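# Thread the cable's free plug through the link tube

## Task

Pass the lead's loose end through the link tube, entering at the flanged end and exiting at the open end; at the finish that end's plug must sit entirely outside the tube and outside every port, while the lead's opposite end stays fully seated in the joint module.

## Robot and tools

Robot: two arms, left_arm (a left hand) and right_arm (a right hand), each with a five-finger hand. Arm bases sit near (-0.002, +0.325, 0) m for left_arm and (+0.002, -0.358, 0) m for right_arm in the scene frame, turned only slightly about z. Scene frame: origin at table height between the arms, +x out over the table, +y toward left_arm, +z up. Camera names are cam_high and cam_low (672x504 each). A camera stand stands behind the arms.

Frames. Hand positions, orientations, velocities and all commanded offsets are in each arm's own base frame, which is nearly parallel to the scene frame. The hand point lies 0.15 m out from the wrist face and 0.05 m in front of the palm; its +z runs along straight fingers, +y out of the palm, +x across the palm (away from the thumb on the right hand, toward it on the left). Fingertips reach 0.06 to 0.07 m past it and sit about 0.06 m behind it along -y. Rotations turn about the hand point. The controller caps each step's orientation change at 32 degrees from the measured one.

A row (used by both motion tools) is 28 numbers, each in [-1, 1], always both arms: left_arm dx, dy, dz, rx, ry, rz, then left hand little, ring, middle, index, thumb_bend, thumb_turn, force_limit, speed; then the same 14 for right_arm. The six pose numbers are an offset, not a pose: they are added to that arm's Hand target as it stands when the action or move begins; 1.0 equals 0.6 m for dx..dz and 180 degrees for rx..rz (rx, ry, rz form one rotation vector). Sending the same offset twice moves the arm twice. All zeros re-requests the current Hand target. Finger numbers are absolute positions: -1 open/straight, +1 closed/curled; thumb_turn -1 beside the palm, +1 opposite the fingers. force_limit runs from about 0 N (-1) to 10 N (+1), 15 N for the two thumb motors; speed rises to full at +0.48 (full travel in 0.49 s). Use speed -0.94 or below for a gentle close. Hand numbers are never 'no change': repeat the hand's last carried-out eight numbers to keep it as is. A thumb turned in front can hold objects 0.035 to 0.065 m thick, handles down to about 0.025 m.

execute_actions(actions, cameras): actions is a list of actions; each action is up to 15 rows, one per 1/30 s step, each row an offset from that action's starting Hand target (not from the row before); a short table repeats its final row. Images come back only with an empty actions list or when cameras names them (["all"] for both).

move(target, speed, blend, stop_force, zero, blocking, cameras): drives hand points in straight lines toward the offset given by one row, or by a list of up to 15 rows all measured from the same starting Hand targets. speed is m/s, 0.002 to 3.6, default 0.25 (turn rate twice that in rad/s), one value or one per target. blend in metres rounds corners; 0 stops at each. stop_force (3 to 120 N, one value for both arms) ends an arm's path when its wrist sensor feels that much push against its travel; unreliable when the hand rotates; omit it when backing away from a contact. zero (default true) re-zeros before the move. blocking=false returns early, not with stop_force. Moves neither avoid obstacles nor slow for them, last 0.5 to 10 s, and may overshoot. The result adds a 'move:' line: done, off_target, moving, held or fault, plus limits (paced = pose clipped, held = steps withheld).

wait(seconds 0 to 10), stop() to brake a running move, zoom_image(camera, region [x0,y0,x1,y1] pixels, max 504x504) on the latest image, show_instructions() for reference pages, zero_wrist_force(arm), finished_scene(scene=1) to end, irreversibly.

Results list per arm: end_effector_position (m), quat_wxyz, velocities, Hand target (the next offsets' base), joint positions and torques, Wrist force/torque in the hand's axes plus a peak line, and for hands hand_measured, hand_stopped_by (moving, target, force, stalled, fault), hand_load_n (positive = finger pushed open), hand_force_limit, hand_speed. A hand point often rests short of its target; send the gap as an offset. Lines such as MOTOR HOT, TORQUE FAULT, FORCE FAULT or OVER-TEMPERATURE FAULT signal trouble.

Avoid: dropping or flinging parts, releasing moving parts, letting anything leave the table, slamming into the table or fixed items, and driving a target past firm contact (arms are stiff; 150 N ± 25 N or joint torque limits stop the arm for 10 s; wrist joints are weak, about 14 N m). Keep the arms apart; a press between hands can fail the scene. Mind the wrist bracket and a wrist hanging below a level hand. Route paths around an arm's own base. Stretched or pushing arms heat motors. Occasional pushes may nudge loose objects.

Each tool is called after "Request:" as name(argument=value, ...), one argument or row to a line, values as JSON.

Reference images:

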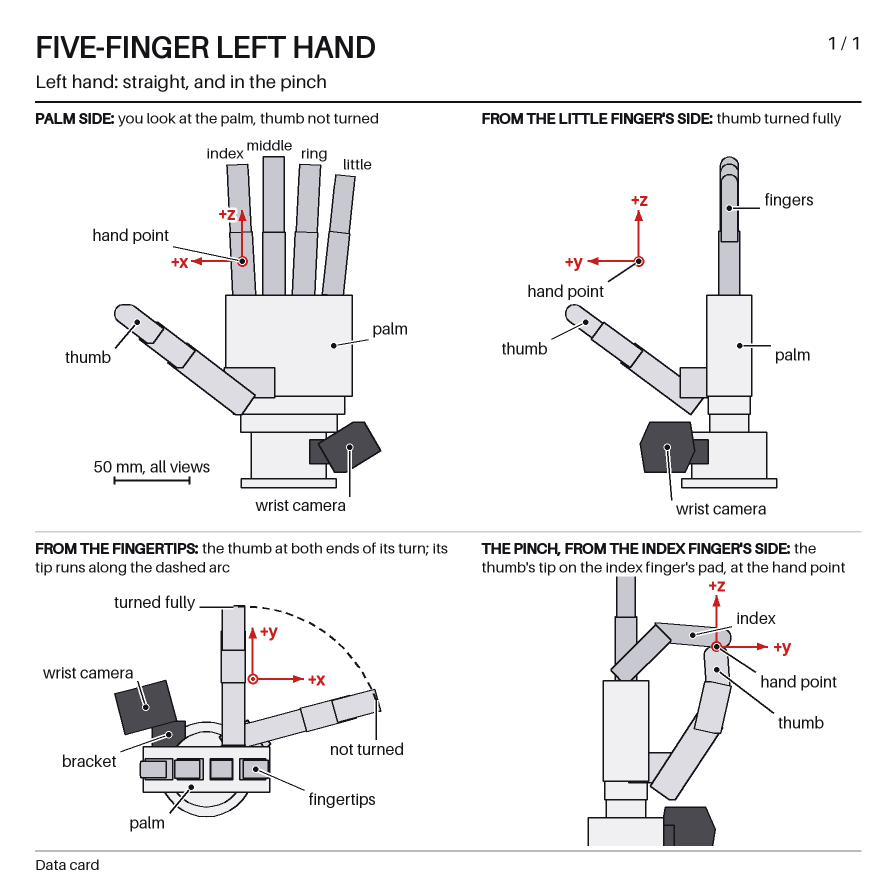

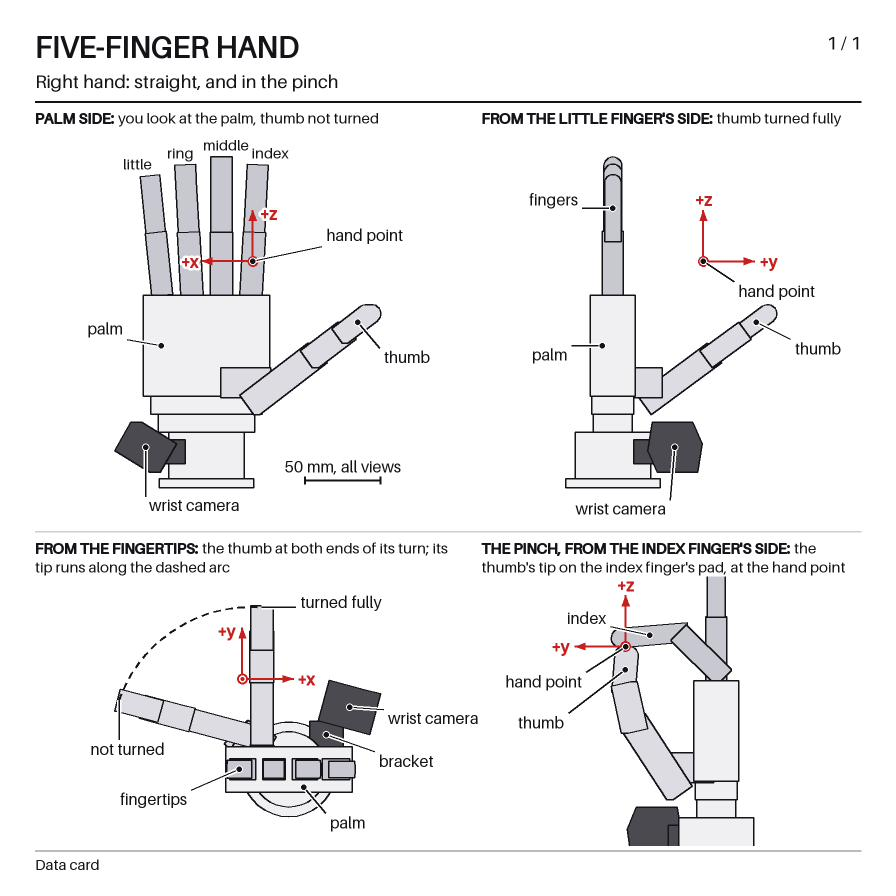

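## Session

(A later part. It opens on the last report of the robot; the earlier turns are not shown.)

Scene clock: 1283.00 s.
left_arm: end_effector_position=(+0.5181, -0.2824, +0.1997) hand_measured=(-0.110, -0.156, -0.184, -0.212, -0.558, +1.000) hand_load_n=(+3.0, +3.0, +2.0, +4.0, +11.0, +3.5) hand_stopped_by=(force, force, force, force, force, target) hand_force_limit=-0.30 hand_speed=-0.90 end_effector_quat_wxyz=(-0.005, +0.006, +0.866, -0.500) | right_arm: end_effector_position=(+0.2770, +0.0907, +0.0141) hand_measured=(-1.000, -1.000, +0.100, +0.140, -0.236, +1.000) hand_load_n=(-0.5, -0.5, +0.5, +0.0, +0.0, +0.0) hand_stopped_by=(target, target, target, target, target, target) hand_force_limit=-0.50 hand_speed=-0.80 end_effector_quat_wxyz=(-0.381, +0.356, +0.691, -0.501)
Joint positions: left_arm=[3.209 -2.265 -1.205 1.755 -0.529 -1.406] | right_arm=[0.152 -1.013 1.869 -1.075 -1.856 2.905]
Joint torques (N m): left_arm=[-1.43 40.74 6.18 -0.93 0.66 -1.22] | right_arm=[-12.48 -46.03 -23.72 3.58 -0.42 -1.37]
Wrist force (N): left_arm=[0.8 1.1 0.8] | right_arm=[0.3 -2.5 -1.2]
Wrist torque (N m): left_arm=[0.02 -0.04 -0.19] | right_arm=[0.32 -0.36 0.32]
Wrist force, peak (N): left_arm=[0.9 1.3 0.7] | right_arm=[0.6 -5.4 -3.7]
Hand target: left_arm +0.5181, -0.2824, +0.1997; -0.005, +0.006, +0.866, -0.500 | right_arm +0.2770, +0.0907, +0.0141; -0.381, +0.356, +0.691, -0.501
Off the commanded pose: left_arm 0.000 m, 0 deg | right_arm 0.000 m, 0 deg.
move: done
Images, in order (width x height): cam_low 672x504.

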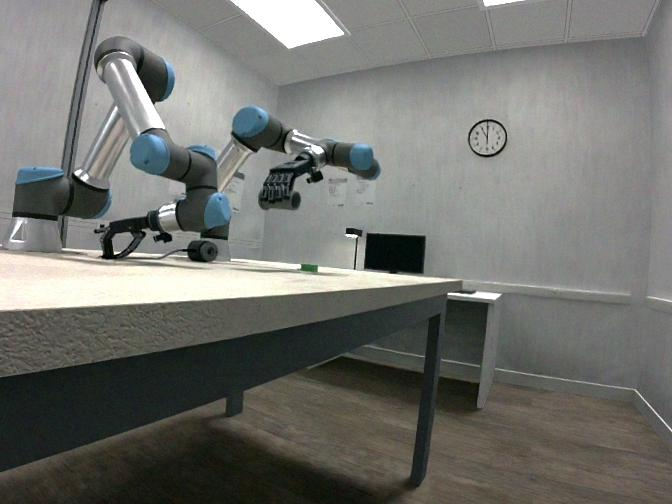

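Request:
move(
  target=[
    [0,0,0,0,0,0, 0.5,0.5,0.5,0.5,0.4,1,-0.3,-0.9, 0,0,0,0,0,0, -1,-1,0.5,0.5,-0.235,1,-0.5,-0.85],
  ],
  speed=0.01,
  cameras=["cam_low"],
)

Request:
zoom_image(
  camera="cam_low",
  region=[80, 215, 150, 270],
)

Scene clock: 1286.37 s.
left_arm: end_effector_position=(+0.5181, -0.2824, +0.1997) hand_measured=(-0.110, -0.156, -0.184, -0.212, -0.558, +1.000) hand_load_n=(+3.5, +2.5, +1.5, +4.0, +11.0, +3.5) hand_stopped_by=(force, force, force, force, force, target) hand_force_limit=-0.30 hand_speed=-0.90 end_effector_quat_wxyz=(-0.005, +0.006, +0.866, -0.500) | right_arm: end_effector_position=(+0.2770, +0.0907, +0.0141) hand_measured=(-1.000, -1.000, +0.168, +0.208, -0.236, +1.000) hand_load_n=(+0.0, +0.0, +3.0, +5.0, +3.5, +0.5) hand_stopped_by=(target, target, force, force, target, target) hand_force_limit=-0.50 hand_speed=-0.85 end_effector_quat_wxyz=(-0.381, +0.356, +0.691, -0.501)
Joint positions: left_arm=[3.209 -2.265 -1.205 1.755 -0.529 -1.406] | right_arm=[0.152 -1.013 1.869 -1.075 -1.856 2.905]
Joint torques (N m): left_arm=[-0.92 40.55 6.35 -0.88 0.65 -1.3] | right_arm=[-12.71 -45.25 -23.18 1.69 -0.44 -1.36]
Wrist force (N): left_arm=[0.9 1.1 0.6] | right_arm=[0.3 -3.9 -0.9]
Wrist torque (N m): left_arm=[0.02 -0.06 -0.19] | right_arm=[0.31 -0.34 0.29]
Wrist force, peak (N): left_arm=[1.0 1.2 0.8] | right_arm=[0.4 -4.9 -1.7]
Hand target: left_arm +0.5181, -0.2824, +0.1997; -0.005, +0.006, +0.866, -0.500 | right_arm +0.2770, +0.0907, +0.0141; -0.381, +0.356, +0.691, -0.501
Off the commanded pose: left_arm 0.000 m, 0 deg | right_arm 0.000 m, 0 deg.
move: done
Images, in order (width x height): cam_low 672x504.

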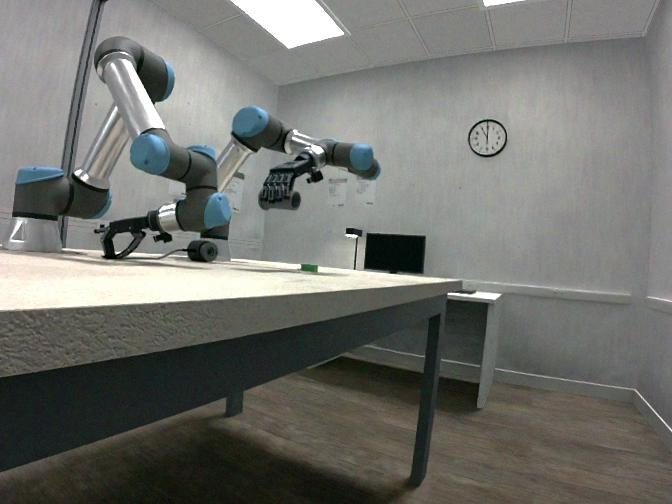

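Scaled by 7.200 from the camera's 672x504 image, which has a finer 960x720 frame.

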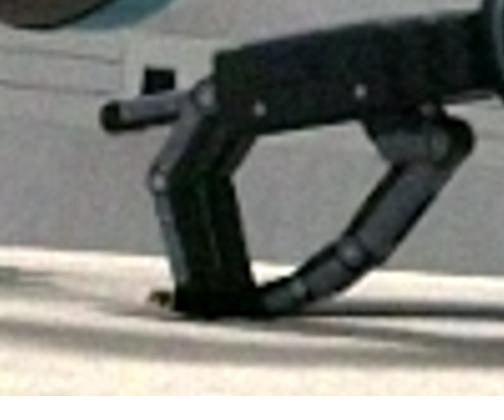

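Request:
move(
  target=[
    [0,0,0,0,0,0, 0.5,0.5,0.5,0.5,0.4,1,-0.3,-0.9, 0,0,0,0,0,0, -1,-1,0.6,0.6,-0.235,1,0.0,-0.85],
    [0,0,0,0,0,0, 0.5,0.5,0.5,0.5,0.4,1,-0.3,-0.9, 0,0,0.025,0,0,0, -1,-1,0.6,0.6,-0.235,1,0.0,-0.85],
  ],
  speed=0.02,
  cameras=["cam_low"],
)

Request:
zoom_image(
  camera="cam_low",
  region=[80, 200, 150, 270],
)

Scene clock: 1291.87 s.
left_arm: end_effector_position=(+0.5181, -0.2824, +0.1997) hand_measured=(-0.110, -0.156, -0.184, -0.212, -0.558, +1.000) hand_load_n=(+3.0, +2.5, +2.0, +4.0, +11.5, +3.0) hand_stopped_by=(force, force, force, force, force, target) hand_force_limit=-0.30 hand_speed=-0.90 end_effector_quat_wxyz=(-0.005, +0.006, +0.866, -0.500) | right_arm: end_effector_position=(+0.2770, +0.0907, +0.0290) hand_measured=(-1.000, -1.000, +0.178, +0.218, -0.238, +1.000) hand_load_n=(+0.0, +0.0, +4.0, +7.0, +6.5, +1.0) hand_stopped_by=(target, target, force, force, target, target) hand_force_limit=0.00 hand_speed=-0.85 end_effector_quat_wxyz=(-0.381, +0.356, +0.691, -0.501) end_effector_velocity=(+0.000, +0.000, +0.002) end_effector_angular_velocity=(+0.003, -0.001, +0.000)
Joint positions: left_arm=[3.209 -2.265 -1.205 1.755 -0.529 -1.406] | right_arm=[0.152 -1.04 1.863 -1.041 -1.856 2.905]
Joint velocities: left_arm=[within noise] | right_arm=[0 -0.005 0 0.003 0 -0.003]
Joint torques (N m): left_arm=[-1.17 40.82 6.31 -0.97 0.7 -1.35] | right_arm=[-13.03 -45.28 -24.1 3.77 -0.62 -1.3]
Wrist force (N): left_arm=[0.7 1.0 0.8] | right_arm=[0.2 -1.9 -1.4]
Wrist torque (N m): left_arm=[0.01 -0.03 -0.20] | right_arm=[0.29 -0.35 0.36]
Wrist force, peak (N): left_arm=[0.9 1.3 1.1] | right_arm=[0.5 -6.4 -1.4]
Hand target: left_arm +0.5181, -0.2824, +0.1997; -0.005, +0.006, +0.866, -0.500 | right_arm +0.2770, +0.0907, +0.0291; -0.381, +0.356, +0.691, -0.501
Off the commanded pose: left_arm 0.000 m, 0 deg | right_arm 0.000 m, 0 deg.
move: done
Images, in order (width x height): cam_low 672x504.

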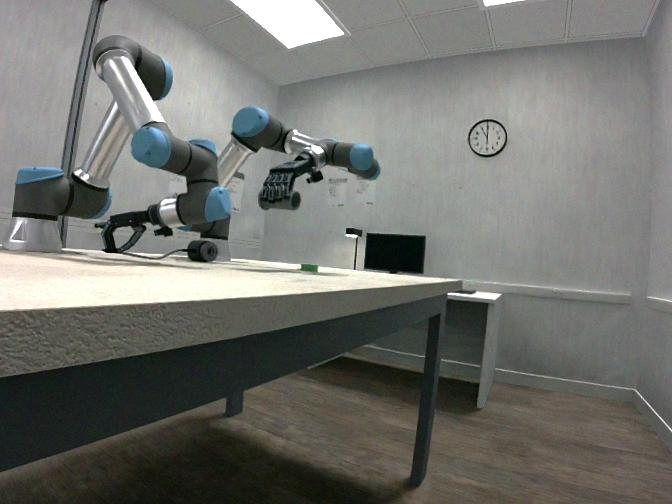

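Scaled by 7.200 from the camera's 672x504 image, which has a finer 960x720 frame.

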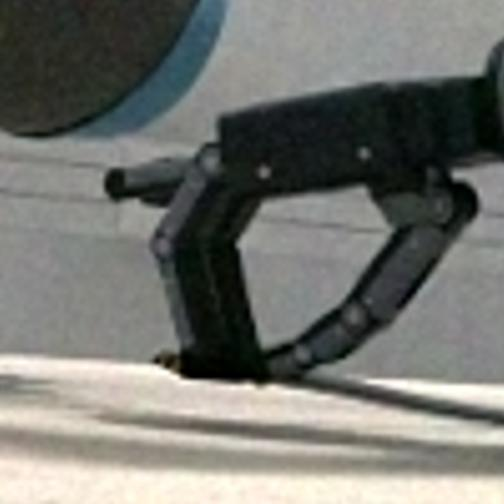

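Request:
move(
  target=[0.1333,0.05,0,0,0,0, 0.5,0.5,0.5,0.5,0.4,1,-0.3,-0.9, 0.0383,0.0988,0.1515,0,0,0, -1,-1,0.6,0.6,-0.235,1,0.0,-0.85],
  speed=0.1,
  cameras=["all"],
)

Request:
zoom_image(
  camera="cam_low",
  region=[80, 150, 220, 270],
)

Scene clock: 1319.93 s.
left_arm: end_effector_position=(+0.5981, -0.2524, +0.1997) hand_measured=(-0.110, -0.156, -0.184, -0.212, -0.558, +1.000) hand_load_n=(+3.5, +2.5, +1.5, +4.0, +11.5, +3.5) hand_stopped_by=(force, force, force, force, force, target) hand_force_limit=-0.30 hand_speed=-0.90 end_effector_quat_wxyz=(-0.005, +0.006, +0.866, -0.500) | right_arm: end_effector_position=(+0.3000, +0.1500, +0.1200) hand_measured=(-1.000, -1.000, +0.178, +0.218, -0.238, +1.000) hand_load_n=(+0.0, +0.0, +4.0, +7.0, +6.5, +0.5) hand_stopped_by=(target, target, force, force, target, target) hand_force_limit=0.00 hand_speed=-0.85 end_effector_quat_wxyz=(-0.381, +0.356, +0.691, -0.501)
Joint positions: left_arm=[3.249 -2.472 -0.851 1.541 -0.536 -1.33] | right_arm=[0.254 -1.089 1.643 -0.767 -1.757 2.927]
Joint torques (N m): left_arm=[5.59 44.55 27.22 -4.32 -0.63 2.07] | right_arm=[16.01 -31.12 -26.92 3.96 1.49 1.04]
Wrist force (N): left_arm=[1.0 0.9 0.4] | right_arm=[0.0 -2.1 -1.5]
Wrist torque (N m): left_arm=[-0.01 -0.13 -0.12] | right_arm=[0.23 -0.33 0.30]
Wrist force, peak (N): left_arm=[1.2 1.1 1.0] | right_arm=[0.0 -2.4 -1.7]
Hand target: left_arm +0.5981, -0.2524, +0.1997; -0.005, +0.006, +0.866, -0.500 | right_arm +0.3000, +0.1500, +0.1200; -0.381, +0.356, +0.691, -0.501
Off the commanded pose: left_arm 0.000 m, 0 deg | right_arm 0.000 m, 0 deg.
move: done

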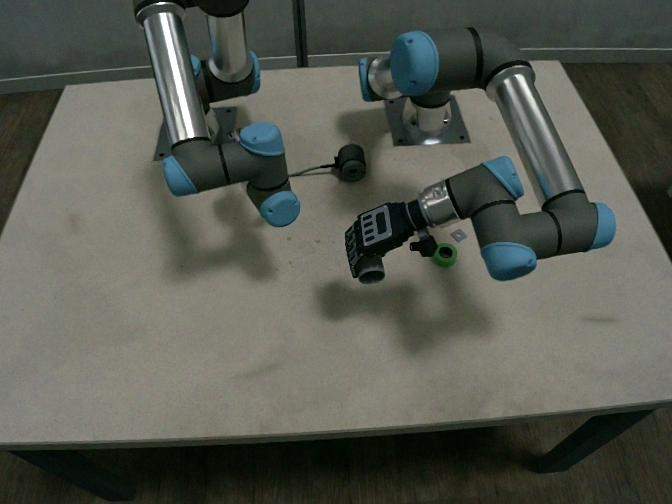

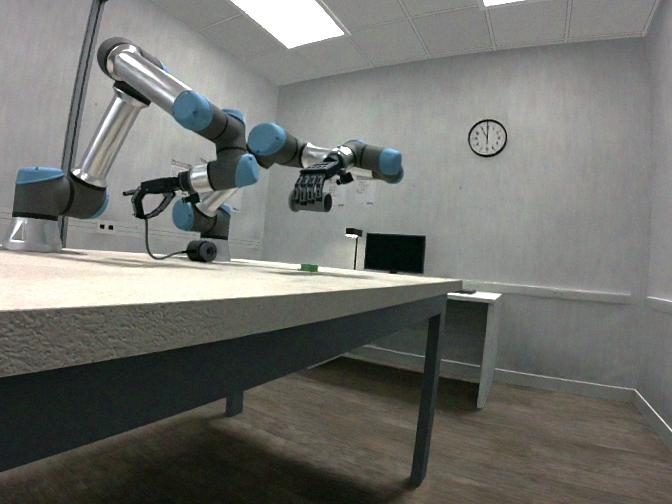

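Scaled by 3.600 from the camera's 672x504 image, which has a finer 960x720 frame.

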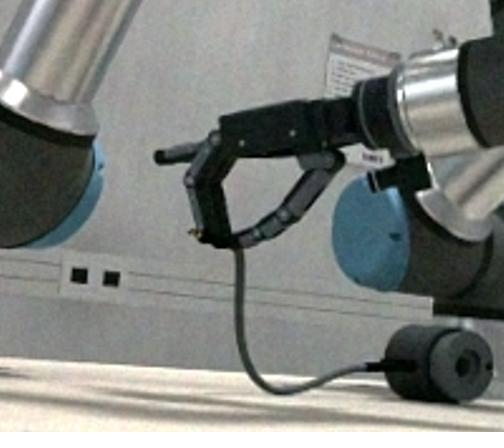

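Request:
move(
  target=[
    [0,0,0,0,0,0, 0.5,0.5,0.5,0.5,0.4,1,-0.3,-0.9, 0.0567,0.1067,0.0333,0.2285,-0.1440,0.1369, -1,-1,0.6,0.6,-0.235,1,0.0,-0.85],
  ],
  speed=0.2,
  cameras=["all"],
)

Request:
zoom_image(
  camera="cam_low",
  region=[80, 150, 220, 270],
)

Scene clock: 1327.40 s.
left_arm: end_effector_position=(+0.5981, -0.2524, +0.1997) hand_measured=(-0.110, -0.156, -0.184, -0.212, -0.558, +1.000) hand_load_n=(+3.0, +2.5, +2.0, +4.0, +11.0, +3.5) hand_stopped_by=(force, force, force, force, force, target) hand_force_limit=-0.30 hand_speed=-0.90 end_effector_quat_wxyz=(-0.005, +0.006, +0.866, -0.500) | right_arm: end_effector_position=(+0.3340, +0.2140, +0.1400) hand_measured=(-1.000, -1.000, +0.178, +0.218, -0.238, +1.000) hand_load_n=(+0.0, +0.0, +4.0, +6.5, +7.0, +1.0) hand_stopped_by=(target, target, force, force, target, target) hand_force_limit=0.00 hand_speed=-0.85 end_effector_quat_wxyz=(-0.208, +0.151, +0.944, -0.208)
Joint positions: left_arm=[3.249 -2.472 -0.85 1.54 -0.536 -1.329] | right_arm=[0.279 -1.53 1.92 -1.391 -1.764 2.224]
Joint torques (N m): left_arm=[3.53 44.68 25.82 -4.31 -0.45 2] | right_arm=[-12.75 -30.88 -6.51 -3.92 1.49 -1.73]
Wrist force (N): left_arm=[0.9 0.8 0.5] | right_arm=[0.2 -1.1 -2.2]
Wrist torque (N m): left_arm=[-0.02 -0.11 -0.12] | right_arm=[0.22 -0.49 0.35]
Wrist force, peak (N): left_arm=[0.9 1.3 0.7] | right_arm=[-0.1 -2.8 -1.0]
Hand target: left_arm +0.5981, -0.2524, +0.1997; -0.005, +0.006, +0.866, -0.500 | right_arm +0.3340, +0.2140, +0.1400; -0.208, +0.151, +0.944, -0.208
Off the commanded pose: left_arm 0.000 m, 0 deg | right_arm 0.000 m, 0 deg.
move: done

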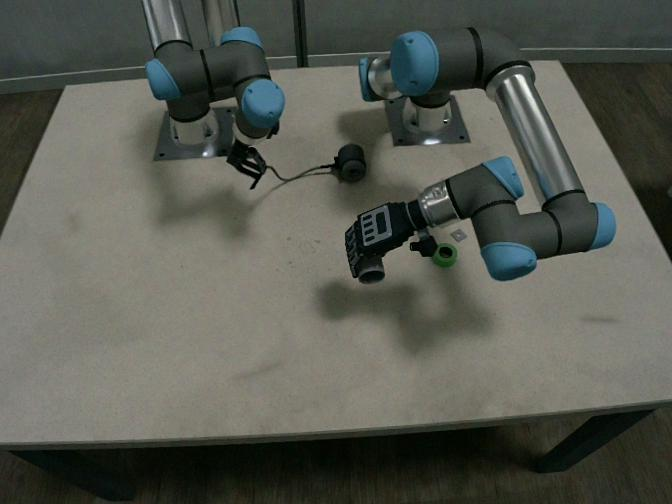

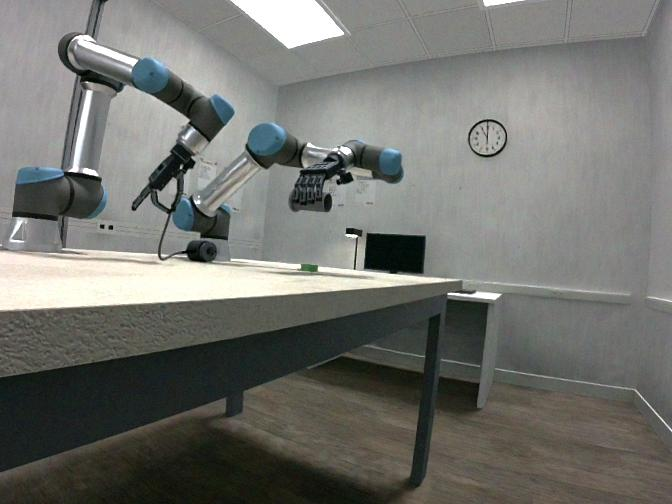

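Scaled by 3.600 from the camera's 672x504 image, which has a finer 960x720 frame.

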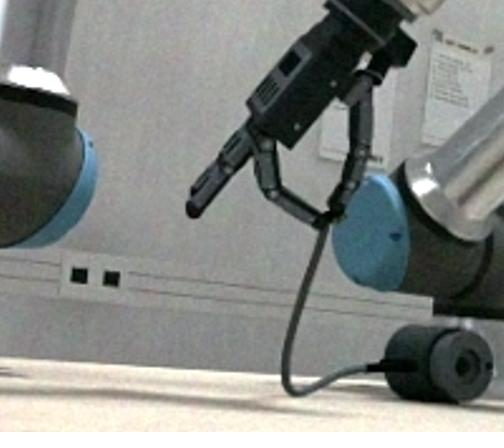

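Request:
move(
  target=[
    [0,0,0,0,0,0, 0.5,0.5,0.5,0.5,0.4,1,-0.3,-0.9, 0.0567,0.1067,0,0.2285,-0.1440,0.1369, -1,-1,0.6,0.6,-0.235,1,0.0,-0.85],
  ],
  speed=0.2,
  cameras=["all"],
)

Request:
zoom_image(
  camera="cam_low",
  region=[120, 130, 260, 270],
)

Request:
zoom_image(
  camera="cam_high",
  region=[220, 100, 400, 230],
)

Scene clock: 1334.73 s.
left_arm: end_effector_position=(+0.5981, -0.2524, +0.1997) hand_measured=(-0.110, -0.156, -0.184, -0.212, -0.558, +1.000) hand_load_n=(+3.5, +2.5, +1.5, +4.0, +11.0, +3.5) hand_stopped_by=(force, force, force, force, force, target) hand_force_limit=-0.30 hand_speed=-0.90 end_effector_quat_wxyz=(-0.005, +0.006, +0.866, -0.500) | right_arm: end_effector_position=(+0.3681, +0.2780, +0.1400) hand_measured=(-1.000, -1.000, +0.178, +0.218, -0.238, +1.000) hand_load_n=(+0.0, +0.0, +4.0, +6.5, +7.5, +0.5) hand_stopped_by=(target, target, force, force, target, target) hand_force_limit=0.00 hand_speed=-0.85 end_effector_quat_wxyz=(+0.011, -0.088, +0.987, +0.131)
Joint positions: left_arm=[3.249 -2.472 -0.85 1.54 -0.536 -1.329] | right_arm=[0.049 -1.737 2.327 -2.173 -1.308 1.444]
Joint torques (N m): left_arm=[-0.08 44.68 25.9 -4.2 -0.57 2.03] | right_arm=[-13.28 -6.72 -6.82 -5.16 2.2 -1.47]
Wrist force (N): left_arm=[0.8 0.9 0.6] | right_arm=[-0.1 -0.9 -2.5]
Wrist torque (N m): left_arm=[-0.01 -0.09 -0.13] | right_arm=[-0.04 -0.39 0.13]
Wrist force, peak (N): left_arm=[1.0 1.2 0.7] | right_arm=[-0.3 -1.0 -3.0]
Hand target: left_arm +0.5981, -0.2524, +0.1997; -0.005, +0.006, +0.866, -0.500 | right_arm +0.3681, +0.2780, +0.1400; +0.012, -0.088, +0.987, +0.131
Off the commanded pose: left_arm 0.000 m, 0 deg | right_arm 0.000 m, 0 deg.
move: done

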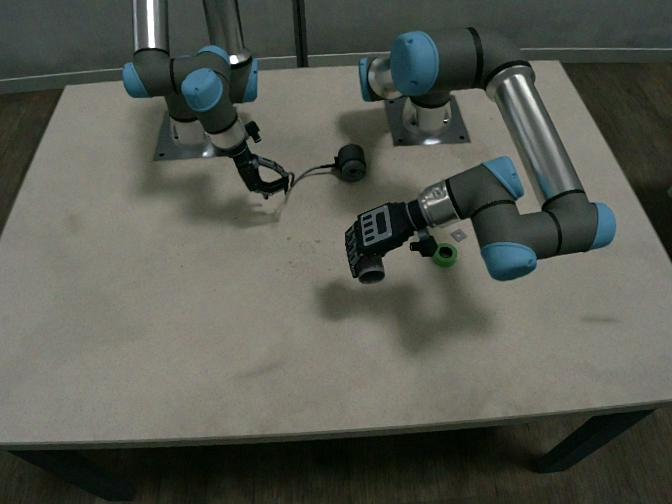

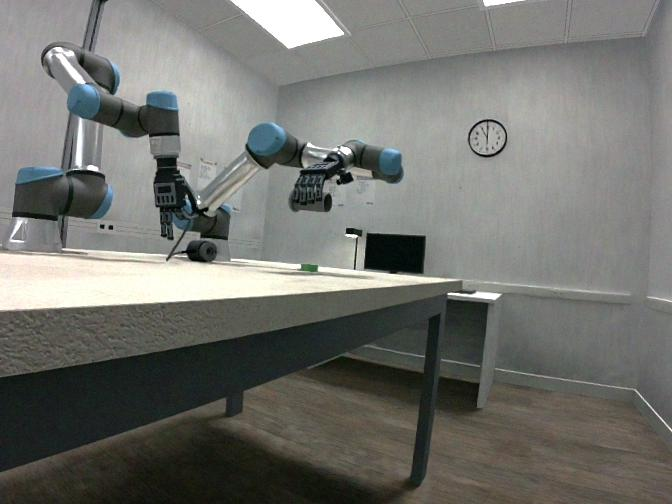

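Scaled by 3.600 from the camera's 672x504 image, which has a finer 960x720 frame.

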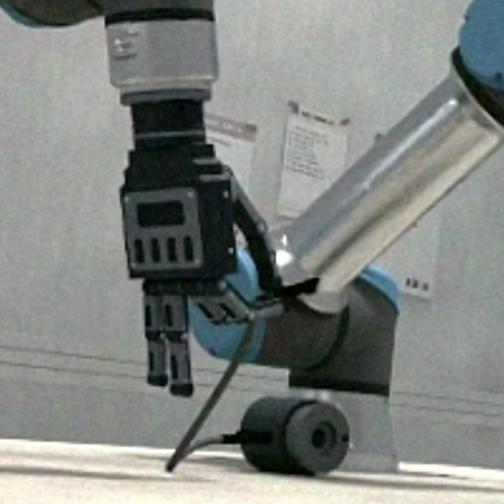

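Scaled by 2.800 from the camera's 672x504 image, which has a finer 960x720 frame.

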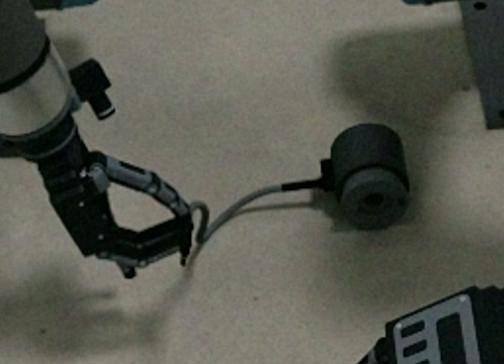

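Request:
zoom_image(
  camera="cam_high",
  region=[260, 150, 320, 210],
)

Request:
zoom_image(
  camera="cam_low",
  region=[160, 200, 210, 230],
)

Scaled by 8.400 from the camera's 672x504 image, which has a finer 960x720 frame.

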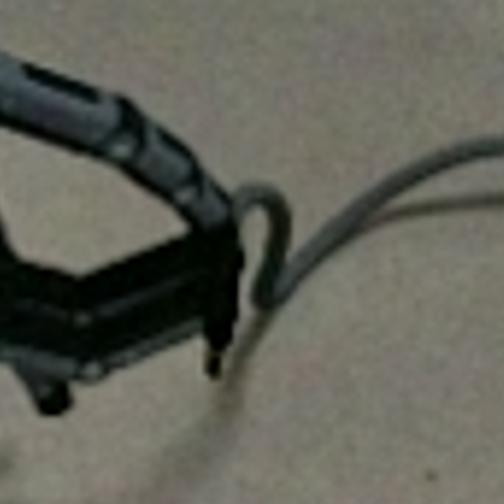

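Scaled by 10.080 from the camera's 672x504 image, which has a finer 960x720 frame.

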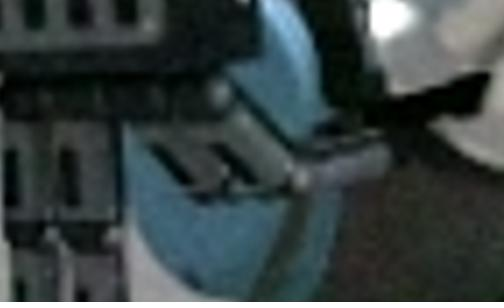

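Request:
zoom_image(
  camera="cam_low",
  region=[182, 204, 206, 222],
)

Request:
zoom_image(
  camera="cam_high",
  region=[276, 172, 300, 198],
)

Scaled by 21.000 from the camera's 672x504 image, which has a finer 960x720 frame.

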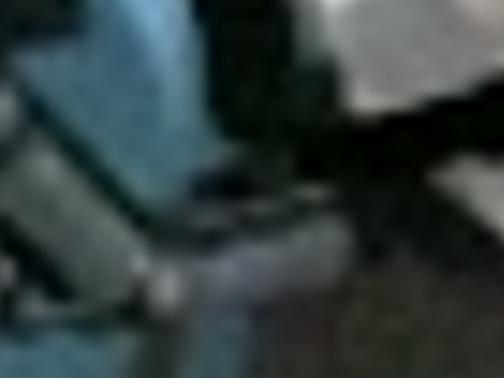

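Scaled by 19.385 from the camera's 672x504 image, which has a finer 960x720 frame.

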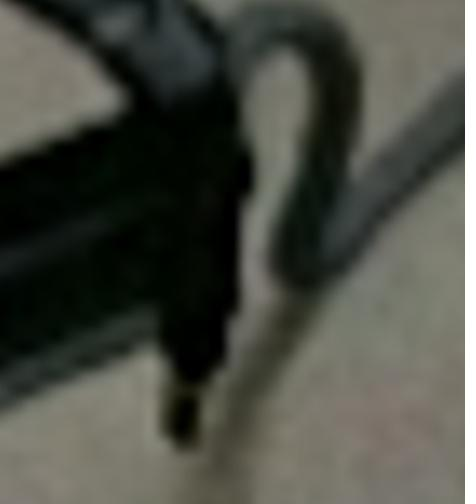

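Request:
move(
  target=[
    [-0.0039,-0.2767,-0.0683,0,0,0, 0.5,0.5,0.5,0.5,0.4,1,-0.3,-0.9, 0,0,0,0,0,0.05, -1,-1,0.6,0.6,-0.235,1,0.0,-0.85],
    [-0.1622,-0.2745,-0.0683,0,0,0, 0.5,0.5,0.5,0.5,0.4,1,-0.3,-0.9, 0,0,0,0,0,0.05, -1,-1,0.6,0.6,-0.235,1,0.0,-0.85],
  ],
  speed=0.12,
  cameras=["all"],
)

Request:
zoom_image(
  camera="cam_low",
  region=[150, 130, 310, 270],
)

Request:
zoom_image(
  camera="cam_high",
  region=[240, 140, 360, 260],
)

Scene clock: 1380.97 s.
left_arm: end_effector_position=(+0.5008, -0.4171, +0.1587) hand_measured=(-0.110, -0.156, -0.184, -0.212, -0.558, +1.000) hand_load_n=(+3.0, +2.5, +1.5, +4.0, +11.0, +3.5) hand_stopped_by=(force, force, force, force, force, target) hand_force_limit=-0.30 hand_speed=-0.90 end_effector_quat_wxyz=(-0.005, +0.006, +0.866, -0.500) | right_arm: end_effector_position=(+0.3681, +0.2780, +0.1400) hand_measured=(-1.000, -1.000, +0.178, +0.218, -0.238, +1.000) hand_load_n=(+0.0, +0.0, +4.0, +6.5, +7.5, +1.0) hand_stopped_by=(target, target, force, force, target, target) hand_force_limit=0.00 hand_speed=-0.85 end_effector_quat_wxyz=(+0.001, -0.165, +0.978, +0.131)
Joint positions: left_arm=[2.965 -2.315 -1.119 2.132 -0.545 -1.885] | right_arm=[0.042 -1.694 2.279 -2.124 -1.309 1.275]
Joint torques (N m): left_arm=[-8.49 54.95 8.36 0.1 -0.55 -1.67] | right_arm=[-13.13 -7.95 -30.05 0.56 -0.43 -1.44]
Wrist force (N): left_arm=[0.4 1.4 0.1] | right_arm=[-0.4 -0.8 -2.4]
Wrist torque (N m): left_arm=[-0.01 -0.02 -0.02] | right_arm=[-0.02 -0.45 0.13]
Wrist force, peak (N): left_arm=[0.7 0.8 1.4] | right_arm=[-0.2 -1.0 -2.8]
Hand target: left_arm +0.5008, -0.4171, +0.1587; -0.005, +0.006, +0.866, -0.500 | right_arm +0.3681, +0.2780, +0.1400; +0.001, -0.165, +0.978, +0.131
Off the commanded pose: left_arm 0.000 m, 0 deg | right_arm 0.000 m, 0 deg.
move: done

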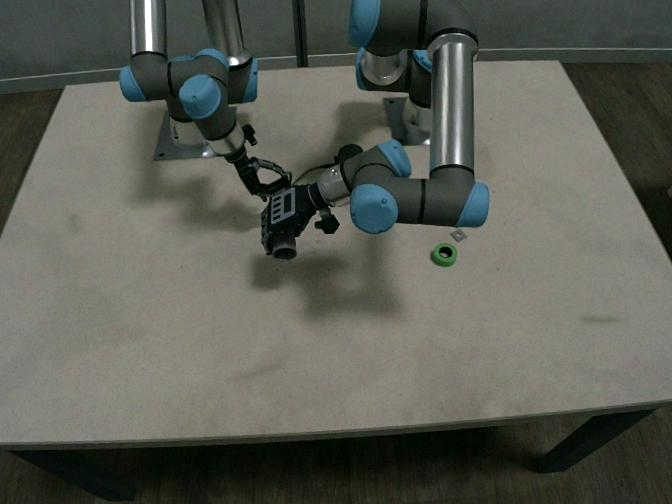

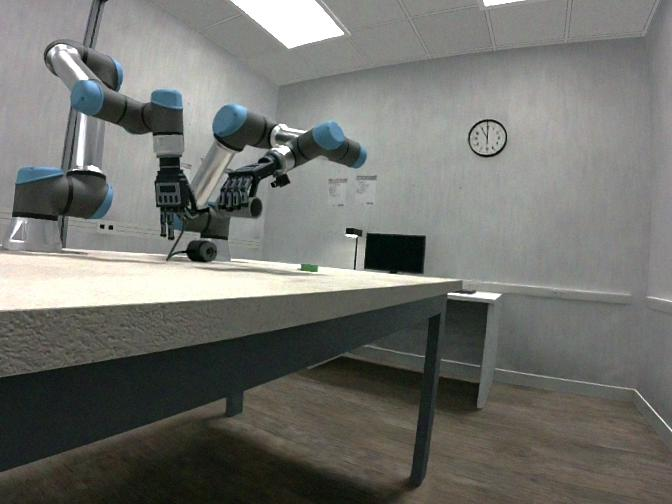

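Scaled by 3.150 from the camera's 672x504 image, which has a finer 960x720 frame.

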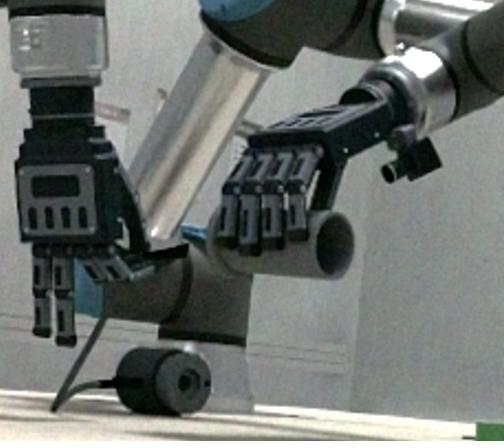

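Scaled by 4.200 from the camera's 672x504 image, which has a finer 960x720 frame.

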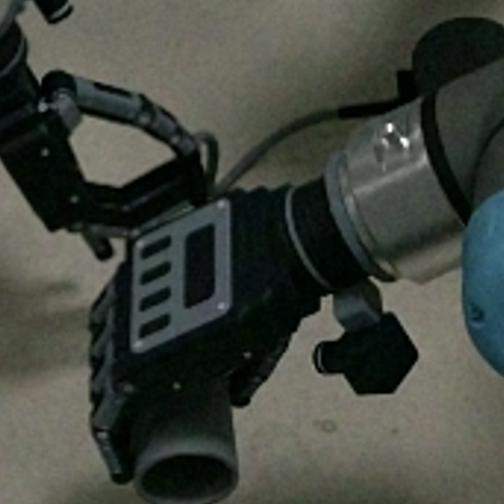

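Request:
zoom_image(
  camera="cam_low",
  region=[180, 165, 270, 225],
)

Request:
zoom_image(
  camera="cam_high",
  region=[260, 175, 310, 265],
)

Scaled by 5.600 from the camera's 672x504 image, which has a finer 960x720 frame.

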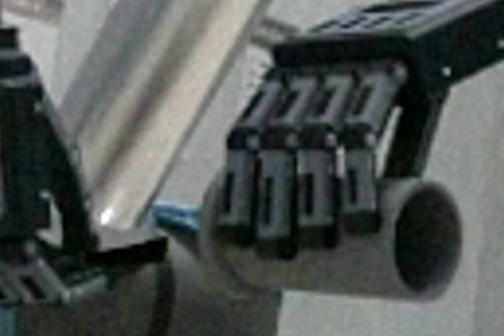

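Scaled by 5.600 from the camera's 672x504 image, which has a finer 960x720 frame.

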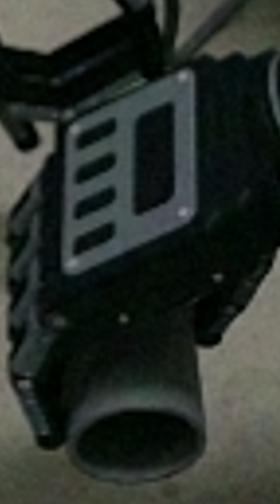

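Request:
zoom_image(
  camera="cam_low",
  region=[184, 194, 230, 224],
)

Scaled by 10.957 from the camera's 672x504 image, which has a finer 960x720 frame.

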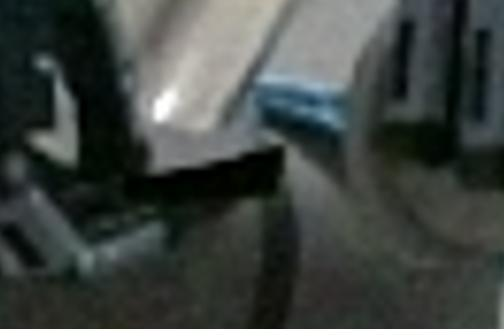

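Request:
move(
  target=[-0.05,0.0157,-0.02,0,0,0, 0.5,0.5,0.5,0.5,0.4,1,-0.3,-0.9, 0,0,0,0,0,0, -1,-1,0.6,0.6,-0.235,1,0.0,-0.85],
  speed=0.08,
  cameras=["all"],
)

Request:
zoom_image(
  camera="cam_low",
  region=[180, 185, 240, 230],
)

Request:
zoom_image(
  camera="cam_high",
  region=[260, 165, 320, 255],
)

Scene clock: 1427.03 s.
left_arm: end_effector_position=(+0.4709, -0.4077, +0.1467) hand_measured=(-0.110, -0.156, -0.184, -0.212, -0.558, +1.000) hand_load_n=(+3.0, +2.5, +2.0, +4.0, +11.0, +3.5) hand_stopped_by=(force, force, force, force, force, target) hand_force_limit=-0.30 hand_speed=-0.90 end_effector_quat_wxyz=(-0.005, +0.006, +0.866, -0.500) | right_arm: end_effector_position=(+0.3681, +0.2780, +0.1400) hand_measured=(-1.000, -1.000, +0.178, +0.218, -0.238, +1.000) hand_load_n=(+0.0, +0.0, +4.0, +6.5, +7.0, +1.0) hand_stopped_by=(target, target, force, force, target, target) hand_force_limit=0.00 hand_speed=-0.85 end_effector_quat_wxyz=(+0.001, -0.165, +0.978, +0.131)
Joint positions: left_arm=[2.972 -2.249 -1.269 2.204 -0.543 -1.872] | right_arm=[0.042 -1.694 2.279 -2.124 -1.309 1.275]
Joint torques (N m): left_arm=[5.74 51.32 6.49 0.4 3.81 -1.61] | right_arm=[-13.08 -8.16 -30.75 0.55 -0.22 -1.38]
Wrist force (N): left_arm=[0.2 1.1 0.4] | right_arm=[-0.6 -1.0 -2.5]
Wrist torque (N m): left_arm=[-0.04 0.01 -0.23] | right_arm=[-0.04 -0.41 0.12]
Wrist force, peak (N): left_arm=[0.5 1.5 0.1] | right_arm=[-0.6 -1.0 -2.7]
Hand target: left_arm +0.4708, -0.4076, +0.1467; -0.005, +0.006, +0.866, -0.500 | right_arm +0.3681, +0.2780, +0.1400; +0.001, -0.165, +0.978, +0.131
Off the commanded pose: left_arm 0.000 m, 0 deg | right_arm 0.000 m, 0 deg.
move: done

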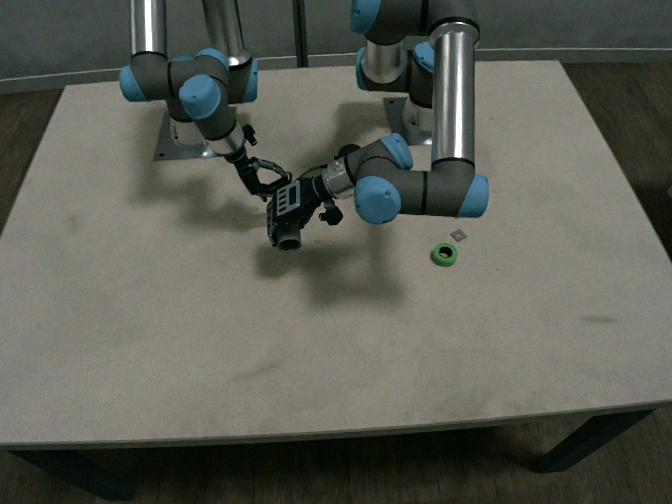

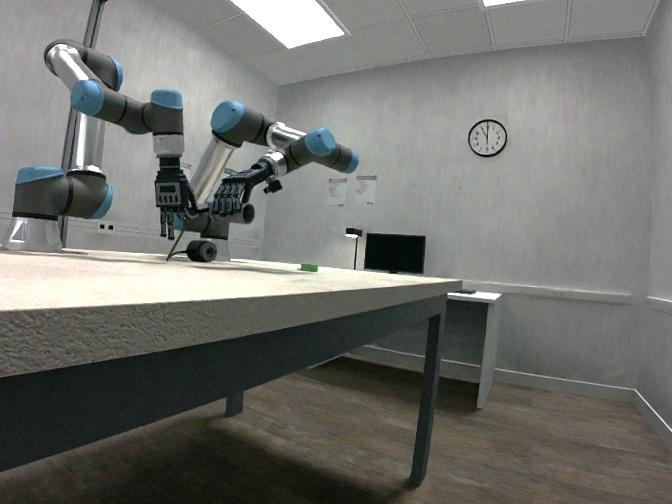

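Scaled by 8.400 from the camera's 672x504 image, which has a finer 960x720 frame.

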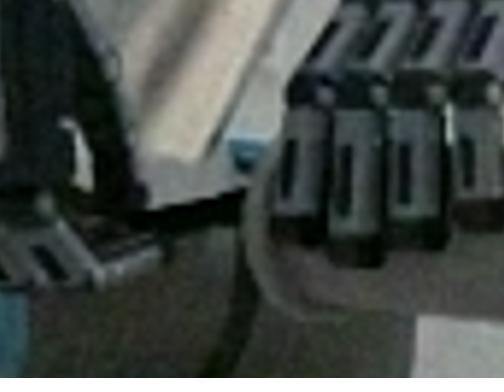

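Scaled by 5.600 from the camera's 672x504 image, which has a finer 960x720 frame.

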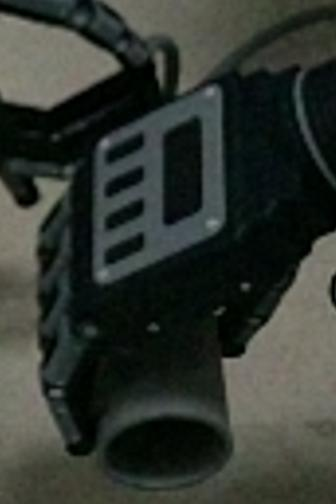

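Request:
execute_actions(
  actions=[],
)

Scene clock: 1441.47 s.
left_arm: end_effector_position=(+0.4708, -0.4076, +0.1467) hand_measured=(-0.110, -0.156, -0.184, -0.212, -0.558, +1.000) hand_load_n=(+3.5, +2.5, +1.5, +4.0, +11.0, +3.0) hand_stopped_by=(force, force, force, force, force, target) hand_force_limit=-0.30 hand_speed=-0.90 end_effector_quat_wxyz=(-0.005, +0.006, +0.866, -0.500) | right_arm: end_effector_position=(+0.3681, +0.2780, +0.1400) hand_measured=(-1.000, -1.000, +0.178, +0.218, -0.238, +1.000) hand_load_n=(+0.0, +0.0, +4.0, +6.5, +7.5, +1.0) hand_stopped_by=(target, target, force, force, target, target) hand_force_limit=0.00 hand_speed=-0.85 end_effector_quat_wxyz=(+0.001, -0.165, +0.978, +0.131)
Joint positions: left_arm=[2.973 -2.249 -1.269 2.205 -0.543 -1.872] | right_arm=[0.042 -1.694 2.279 -2.124 -1.309 1.275]
Joint velocities: within noise
Joint torques (N m): left_arm=[6.04 52.44 5.99 -0.15 3.92 -1.58] | right_arm=[-12.94 -7.92 -30 0.52 -0.18 -1.46]
Wrist force (N): left_arm=[0.3 1.1 0.3] | right_arm=[-0.5 -0.8 -2.3]
Wrist torque (N m): left_arm=[-0.03 0.00 -0.22] | right_arm=[-0.01 -0.42 0.13]
Wrist force, peak (N): left_arm=[0.4 1.2 0.4] | right_arm=[-0.7 -1.1 -2.7]
Hand target: left_arm +0.4708, -0.4076, +0.1467; -0.005, +0.006, +0.866, -0.500 | right_arm +0.3681, +0.2780, +0.1400; +0.001, -0.165, +0.978, +0.131
Off the commanded pose: left_arm 0.000 m, 0 deg | right_arm 0.000 m, 0 deg.

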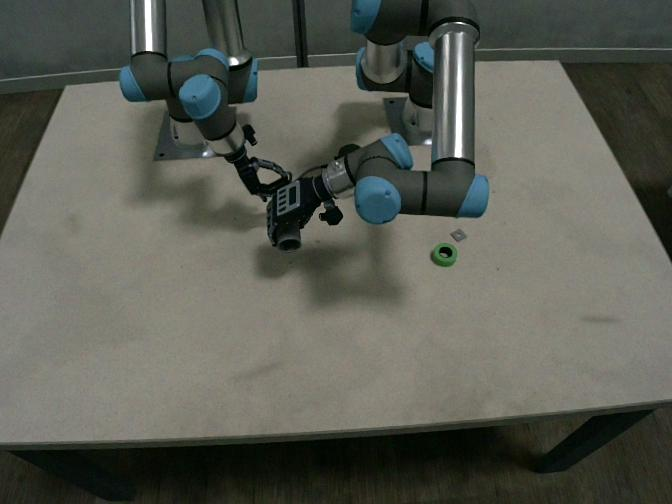

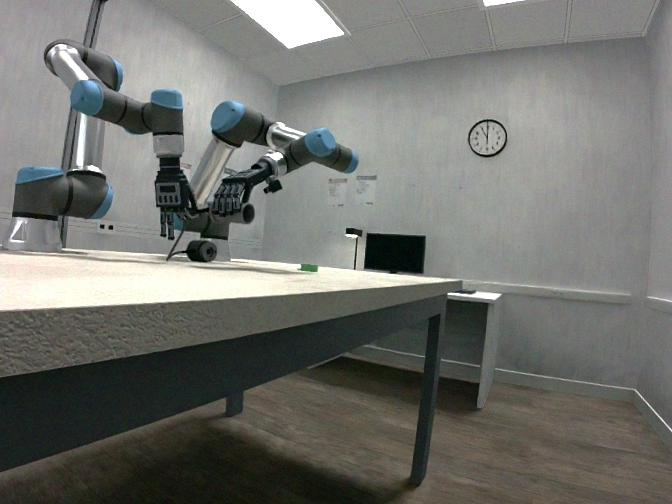

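Request:
zoom_image(
  camera="cam_low",
  region=[150, 180, 270, 270],
)

Request:
zoom_image(
  camera="cam_high",
  region=[230, 140, 350, 260],
)

Scaled by 4.200 from the camera's 672x504 image, which has a finer 960x720 frame.

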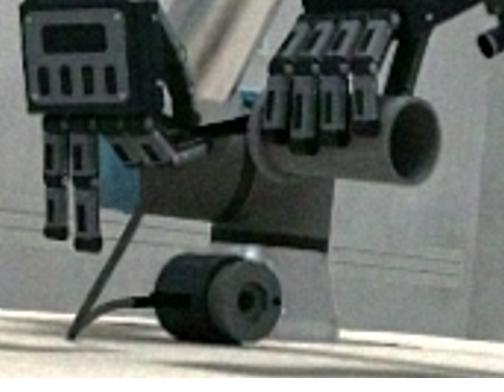

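Scaled by 4.200 from the camera's 672x504 image, which has a finer 960x720 frame.

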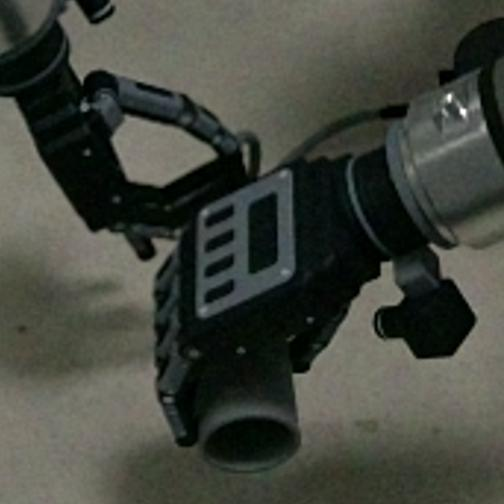

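Request:
zoom_image(
  camera="cam_low",
  region=[175, 190, 235, 230],
)

Scaled by 8.400 from the camera's 672x504 image, which has a finer 960x720 frame.

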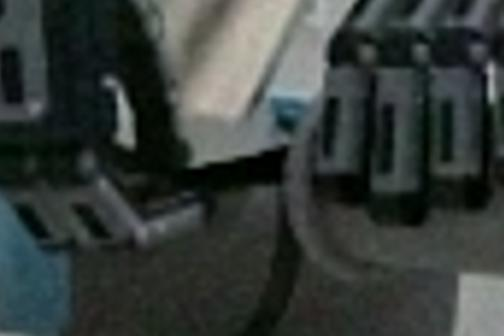

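Request:
zoom_image(
  camera="cam_high",
  region=[260, 155, 320, 205],
)

Scaled by 8.400 from the camera's 672x504 image, which has a finer 960x720 frame.

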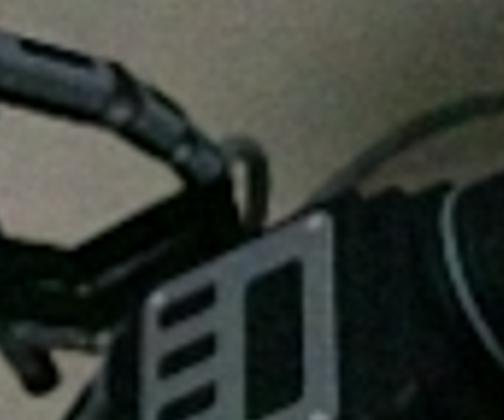

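Request:
move(
  target=[-0.0133,0,0.01,0,0,0,0.5,0.5,0.5,0.5,0.4,1,-0.3,-0.9,0,0,0,0,0,0,-1,-1,0.6,0.6,-0.235,1,0.0,-0.85],
  speed=0.03,
  cameras=["cam_low","cam_high"],
)

Request:
zoom_image(
  camera="cam_low",
  region=[175, 190, 235, 230],
)

Scene clock: 1474.30 s.
left_arm: end_effector_position=(+0.4629, -0.4076, +0.1526) hand_measured=(-0.110, -0.156, -0.184, -0.212, -0.558, +1.000) hand_load_n=(+3.5, +2.5, +2.0, +4.0, +11.0, +3.0) hand_stopped_by=(force, force, force, force, force, target) hand_force_limit=-0.30 hand_speed=-0.90 end_effector_quat_wxyz=(-0.005, +0.006, +0.866, -0.500) | right_arm: end_effector_position=(+0.3681, +0.2780, +0.1400) hand_measured=(-1.000, -1.000, +0.178, +0.218, -0.238, +1.000) hand_load_n=(+0.0, +0.0, +4.0, +6.5, +7.5, +1.0) hand_stopped_by=(target, target, force, force, target, target) hand_force_limit=0.00 hand_speed=-0.85 end_effector_quat_wxyz=(+0.001, -0.165, +0.978, +0.131)
Joint positions: left_arm=[2.97 -2.226 -1.291 2.208 -0.543 -1.876] | right_arm=[0.042 -1.694 2.279 -2.124 -1.309 1.275]
Joint torques (N m): left_arm=[-8.45 55.04 3.55 -0.25 -0.57 -1.67] | right_arm=[-12.67 -8.54 -29.99 0.55 -0.09 -1.46]
Wrist force (N): left_arm=[0.3 1.1 0.5] | right_arm=[-0.6 -0.9 -2.3]
Wrist torque (N m): left_arm=[-0.03 0.00 -0.22] | right_arm=[-0.03 -0.41 0.12]
Wrist force, peak (N): left_arm=[0.3 1.2 0.6] | right_arm=[-0.5 -1.2 -2.6]
Hand target: left_arm +0.4628, -0.4076, +0.1527; -0.005, +0.006, +0.866, -0.500 | right_arm +0.3681, +0.2780, +0.1400; +0.001, -0.165, +0.978, +0.131
Off the commanded pose: left_arm 0.000 m, 0 deg | right_arm 0.000 m, 0 deg.
move: done

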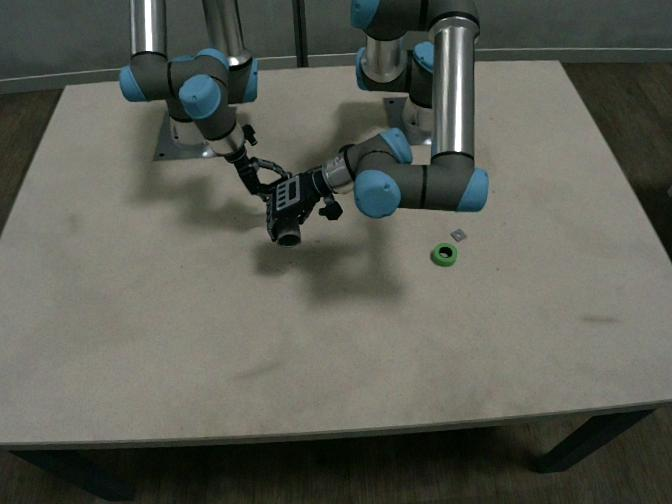

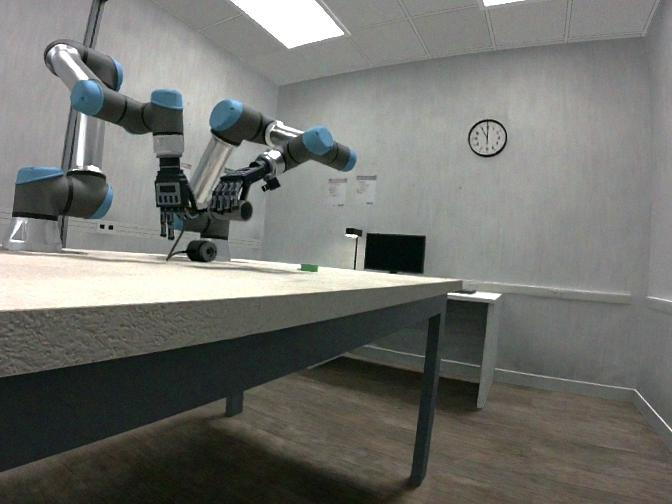

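Scaled by 8.400 from the camera's 672x504 image, which has a finer 960x720 frame.

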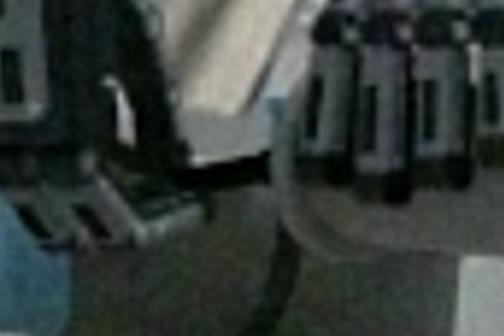

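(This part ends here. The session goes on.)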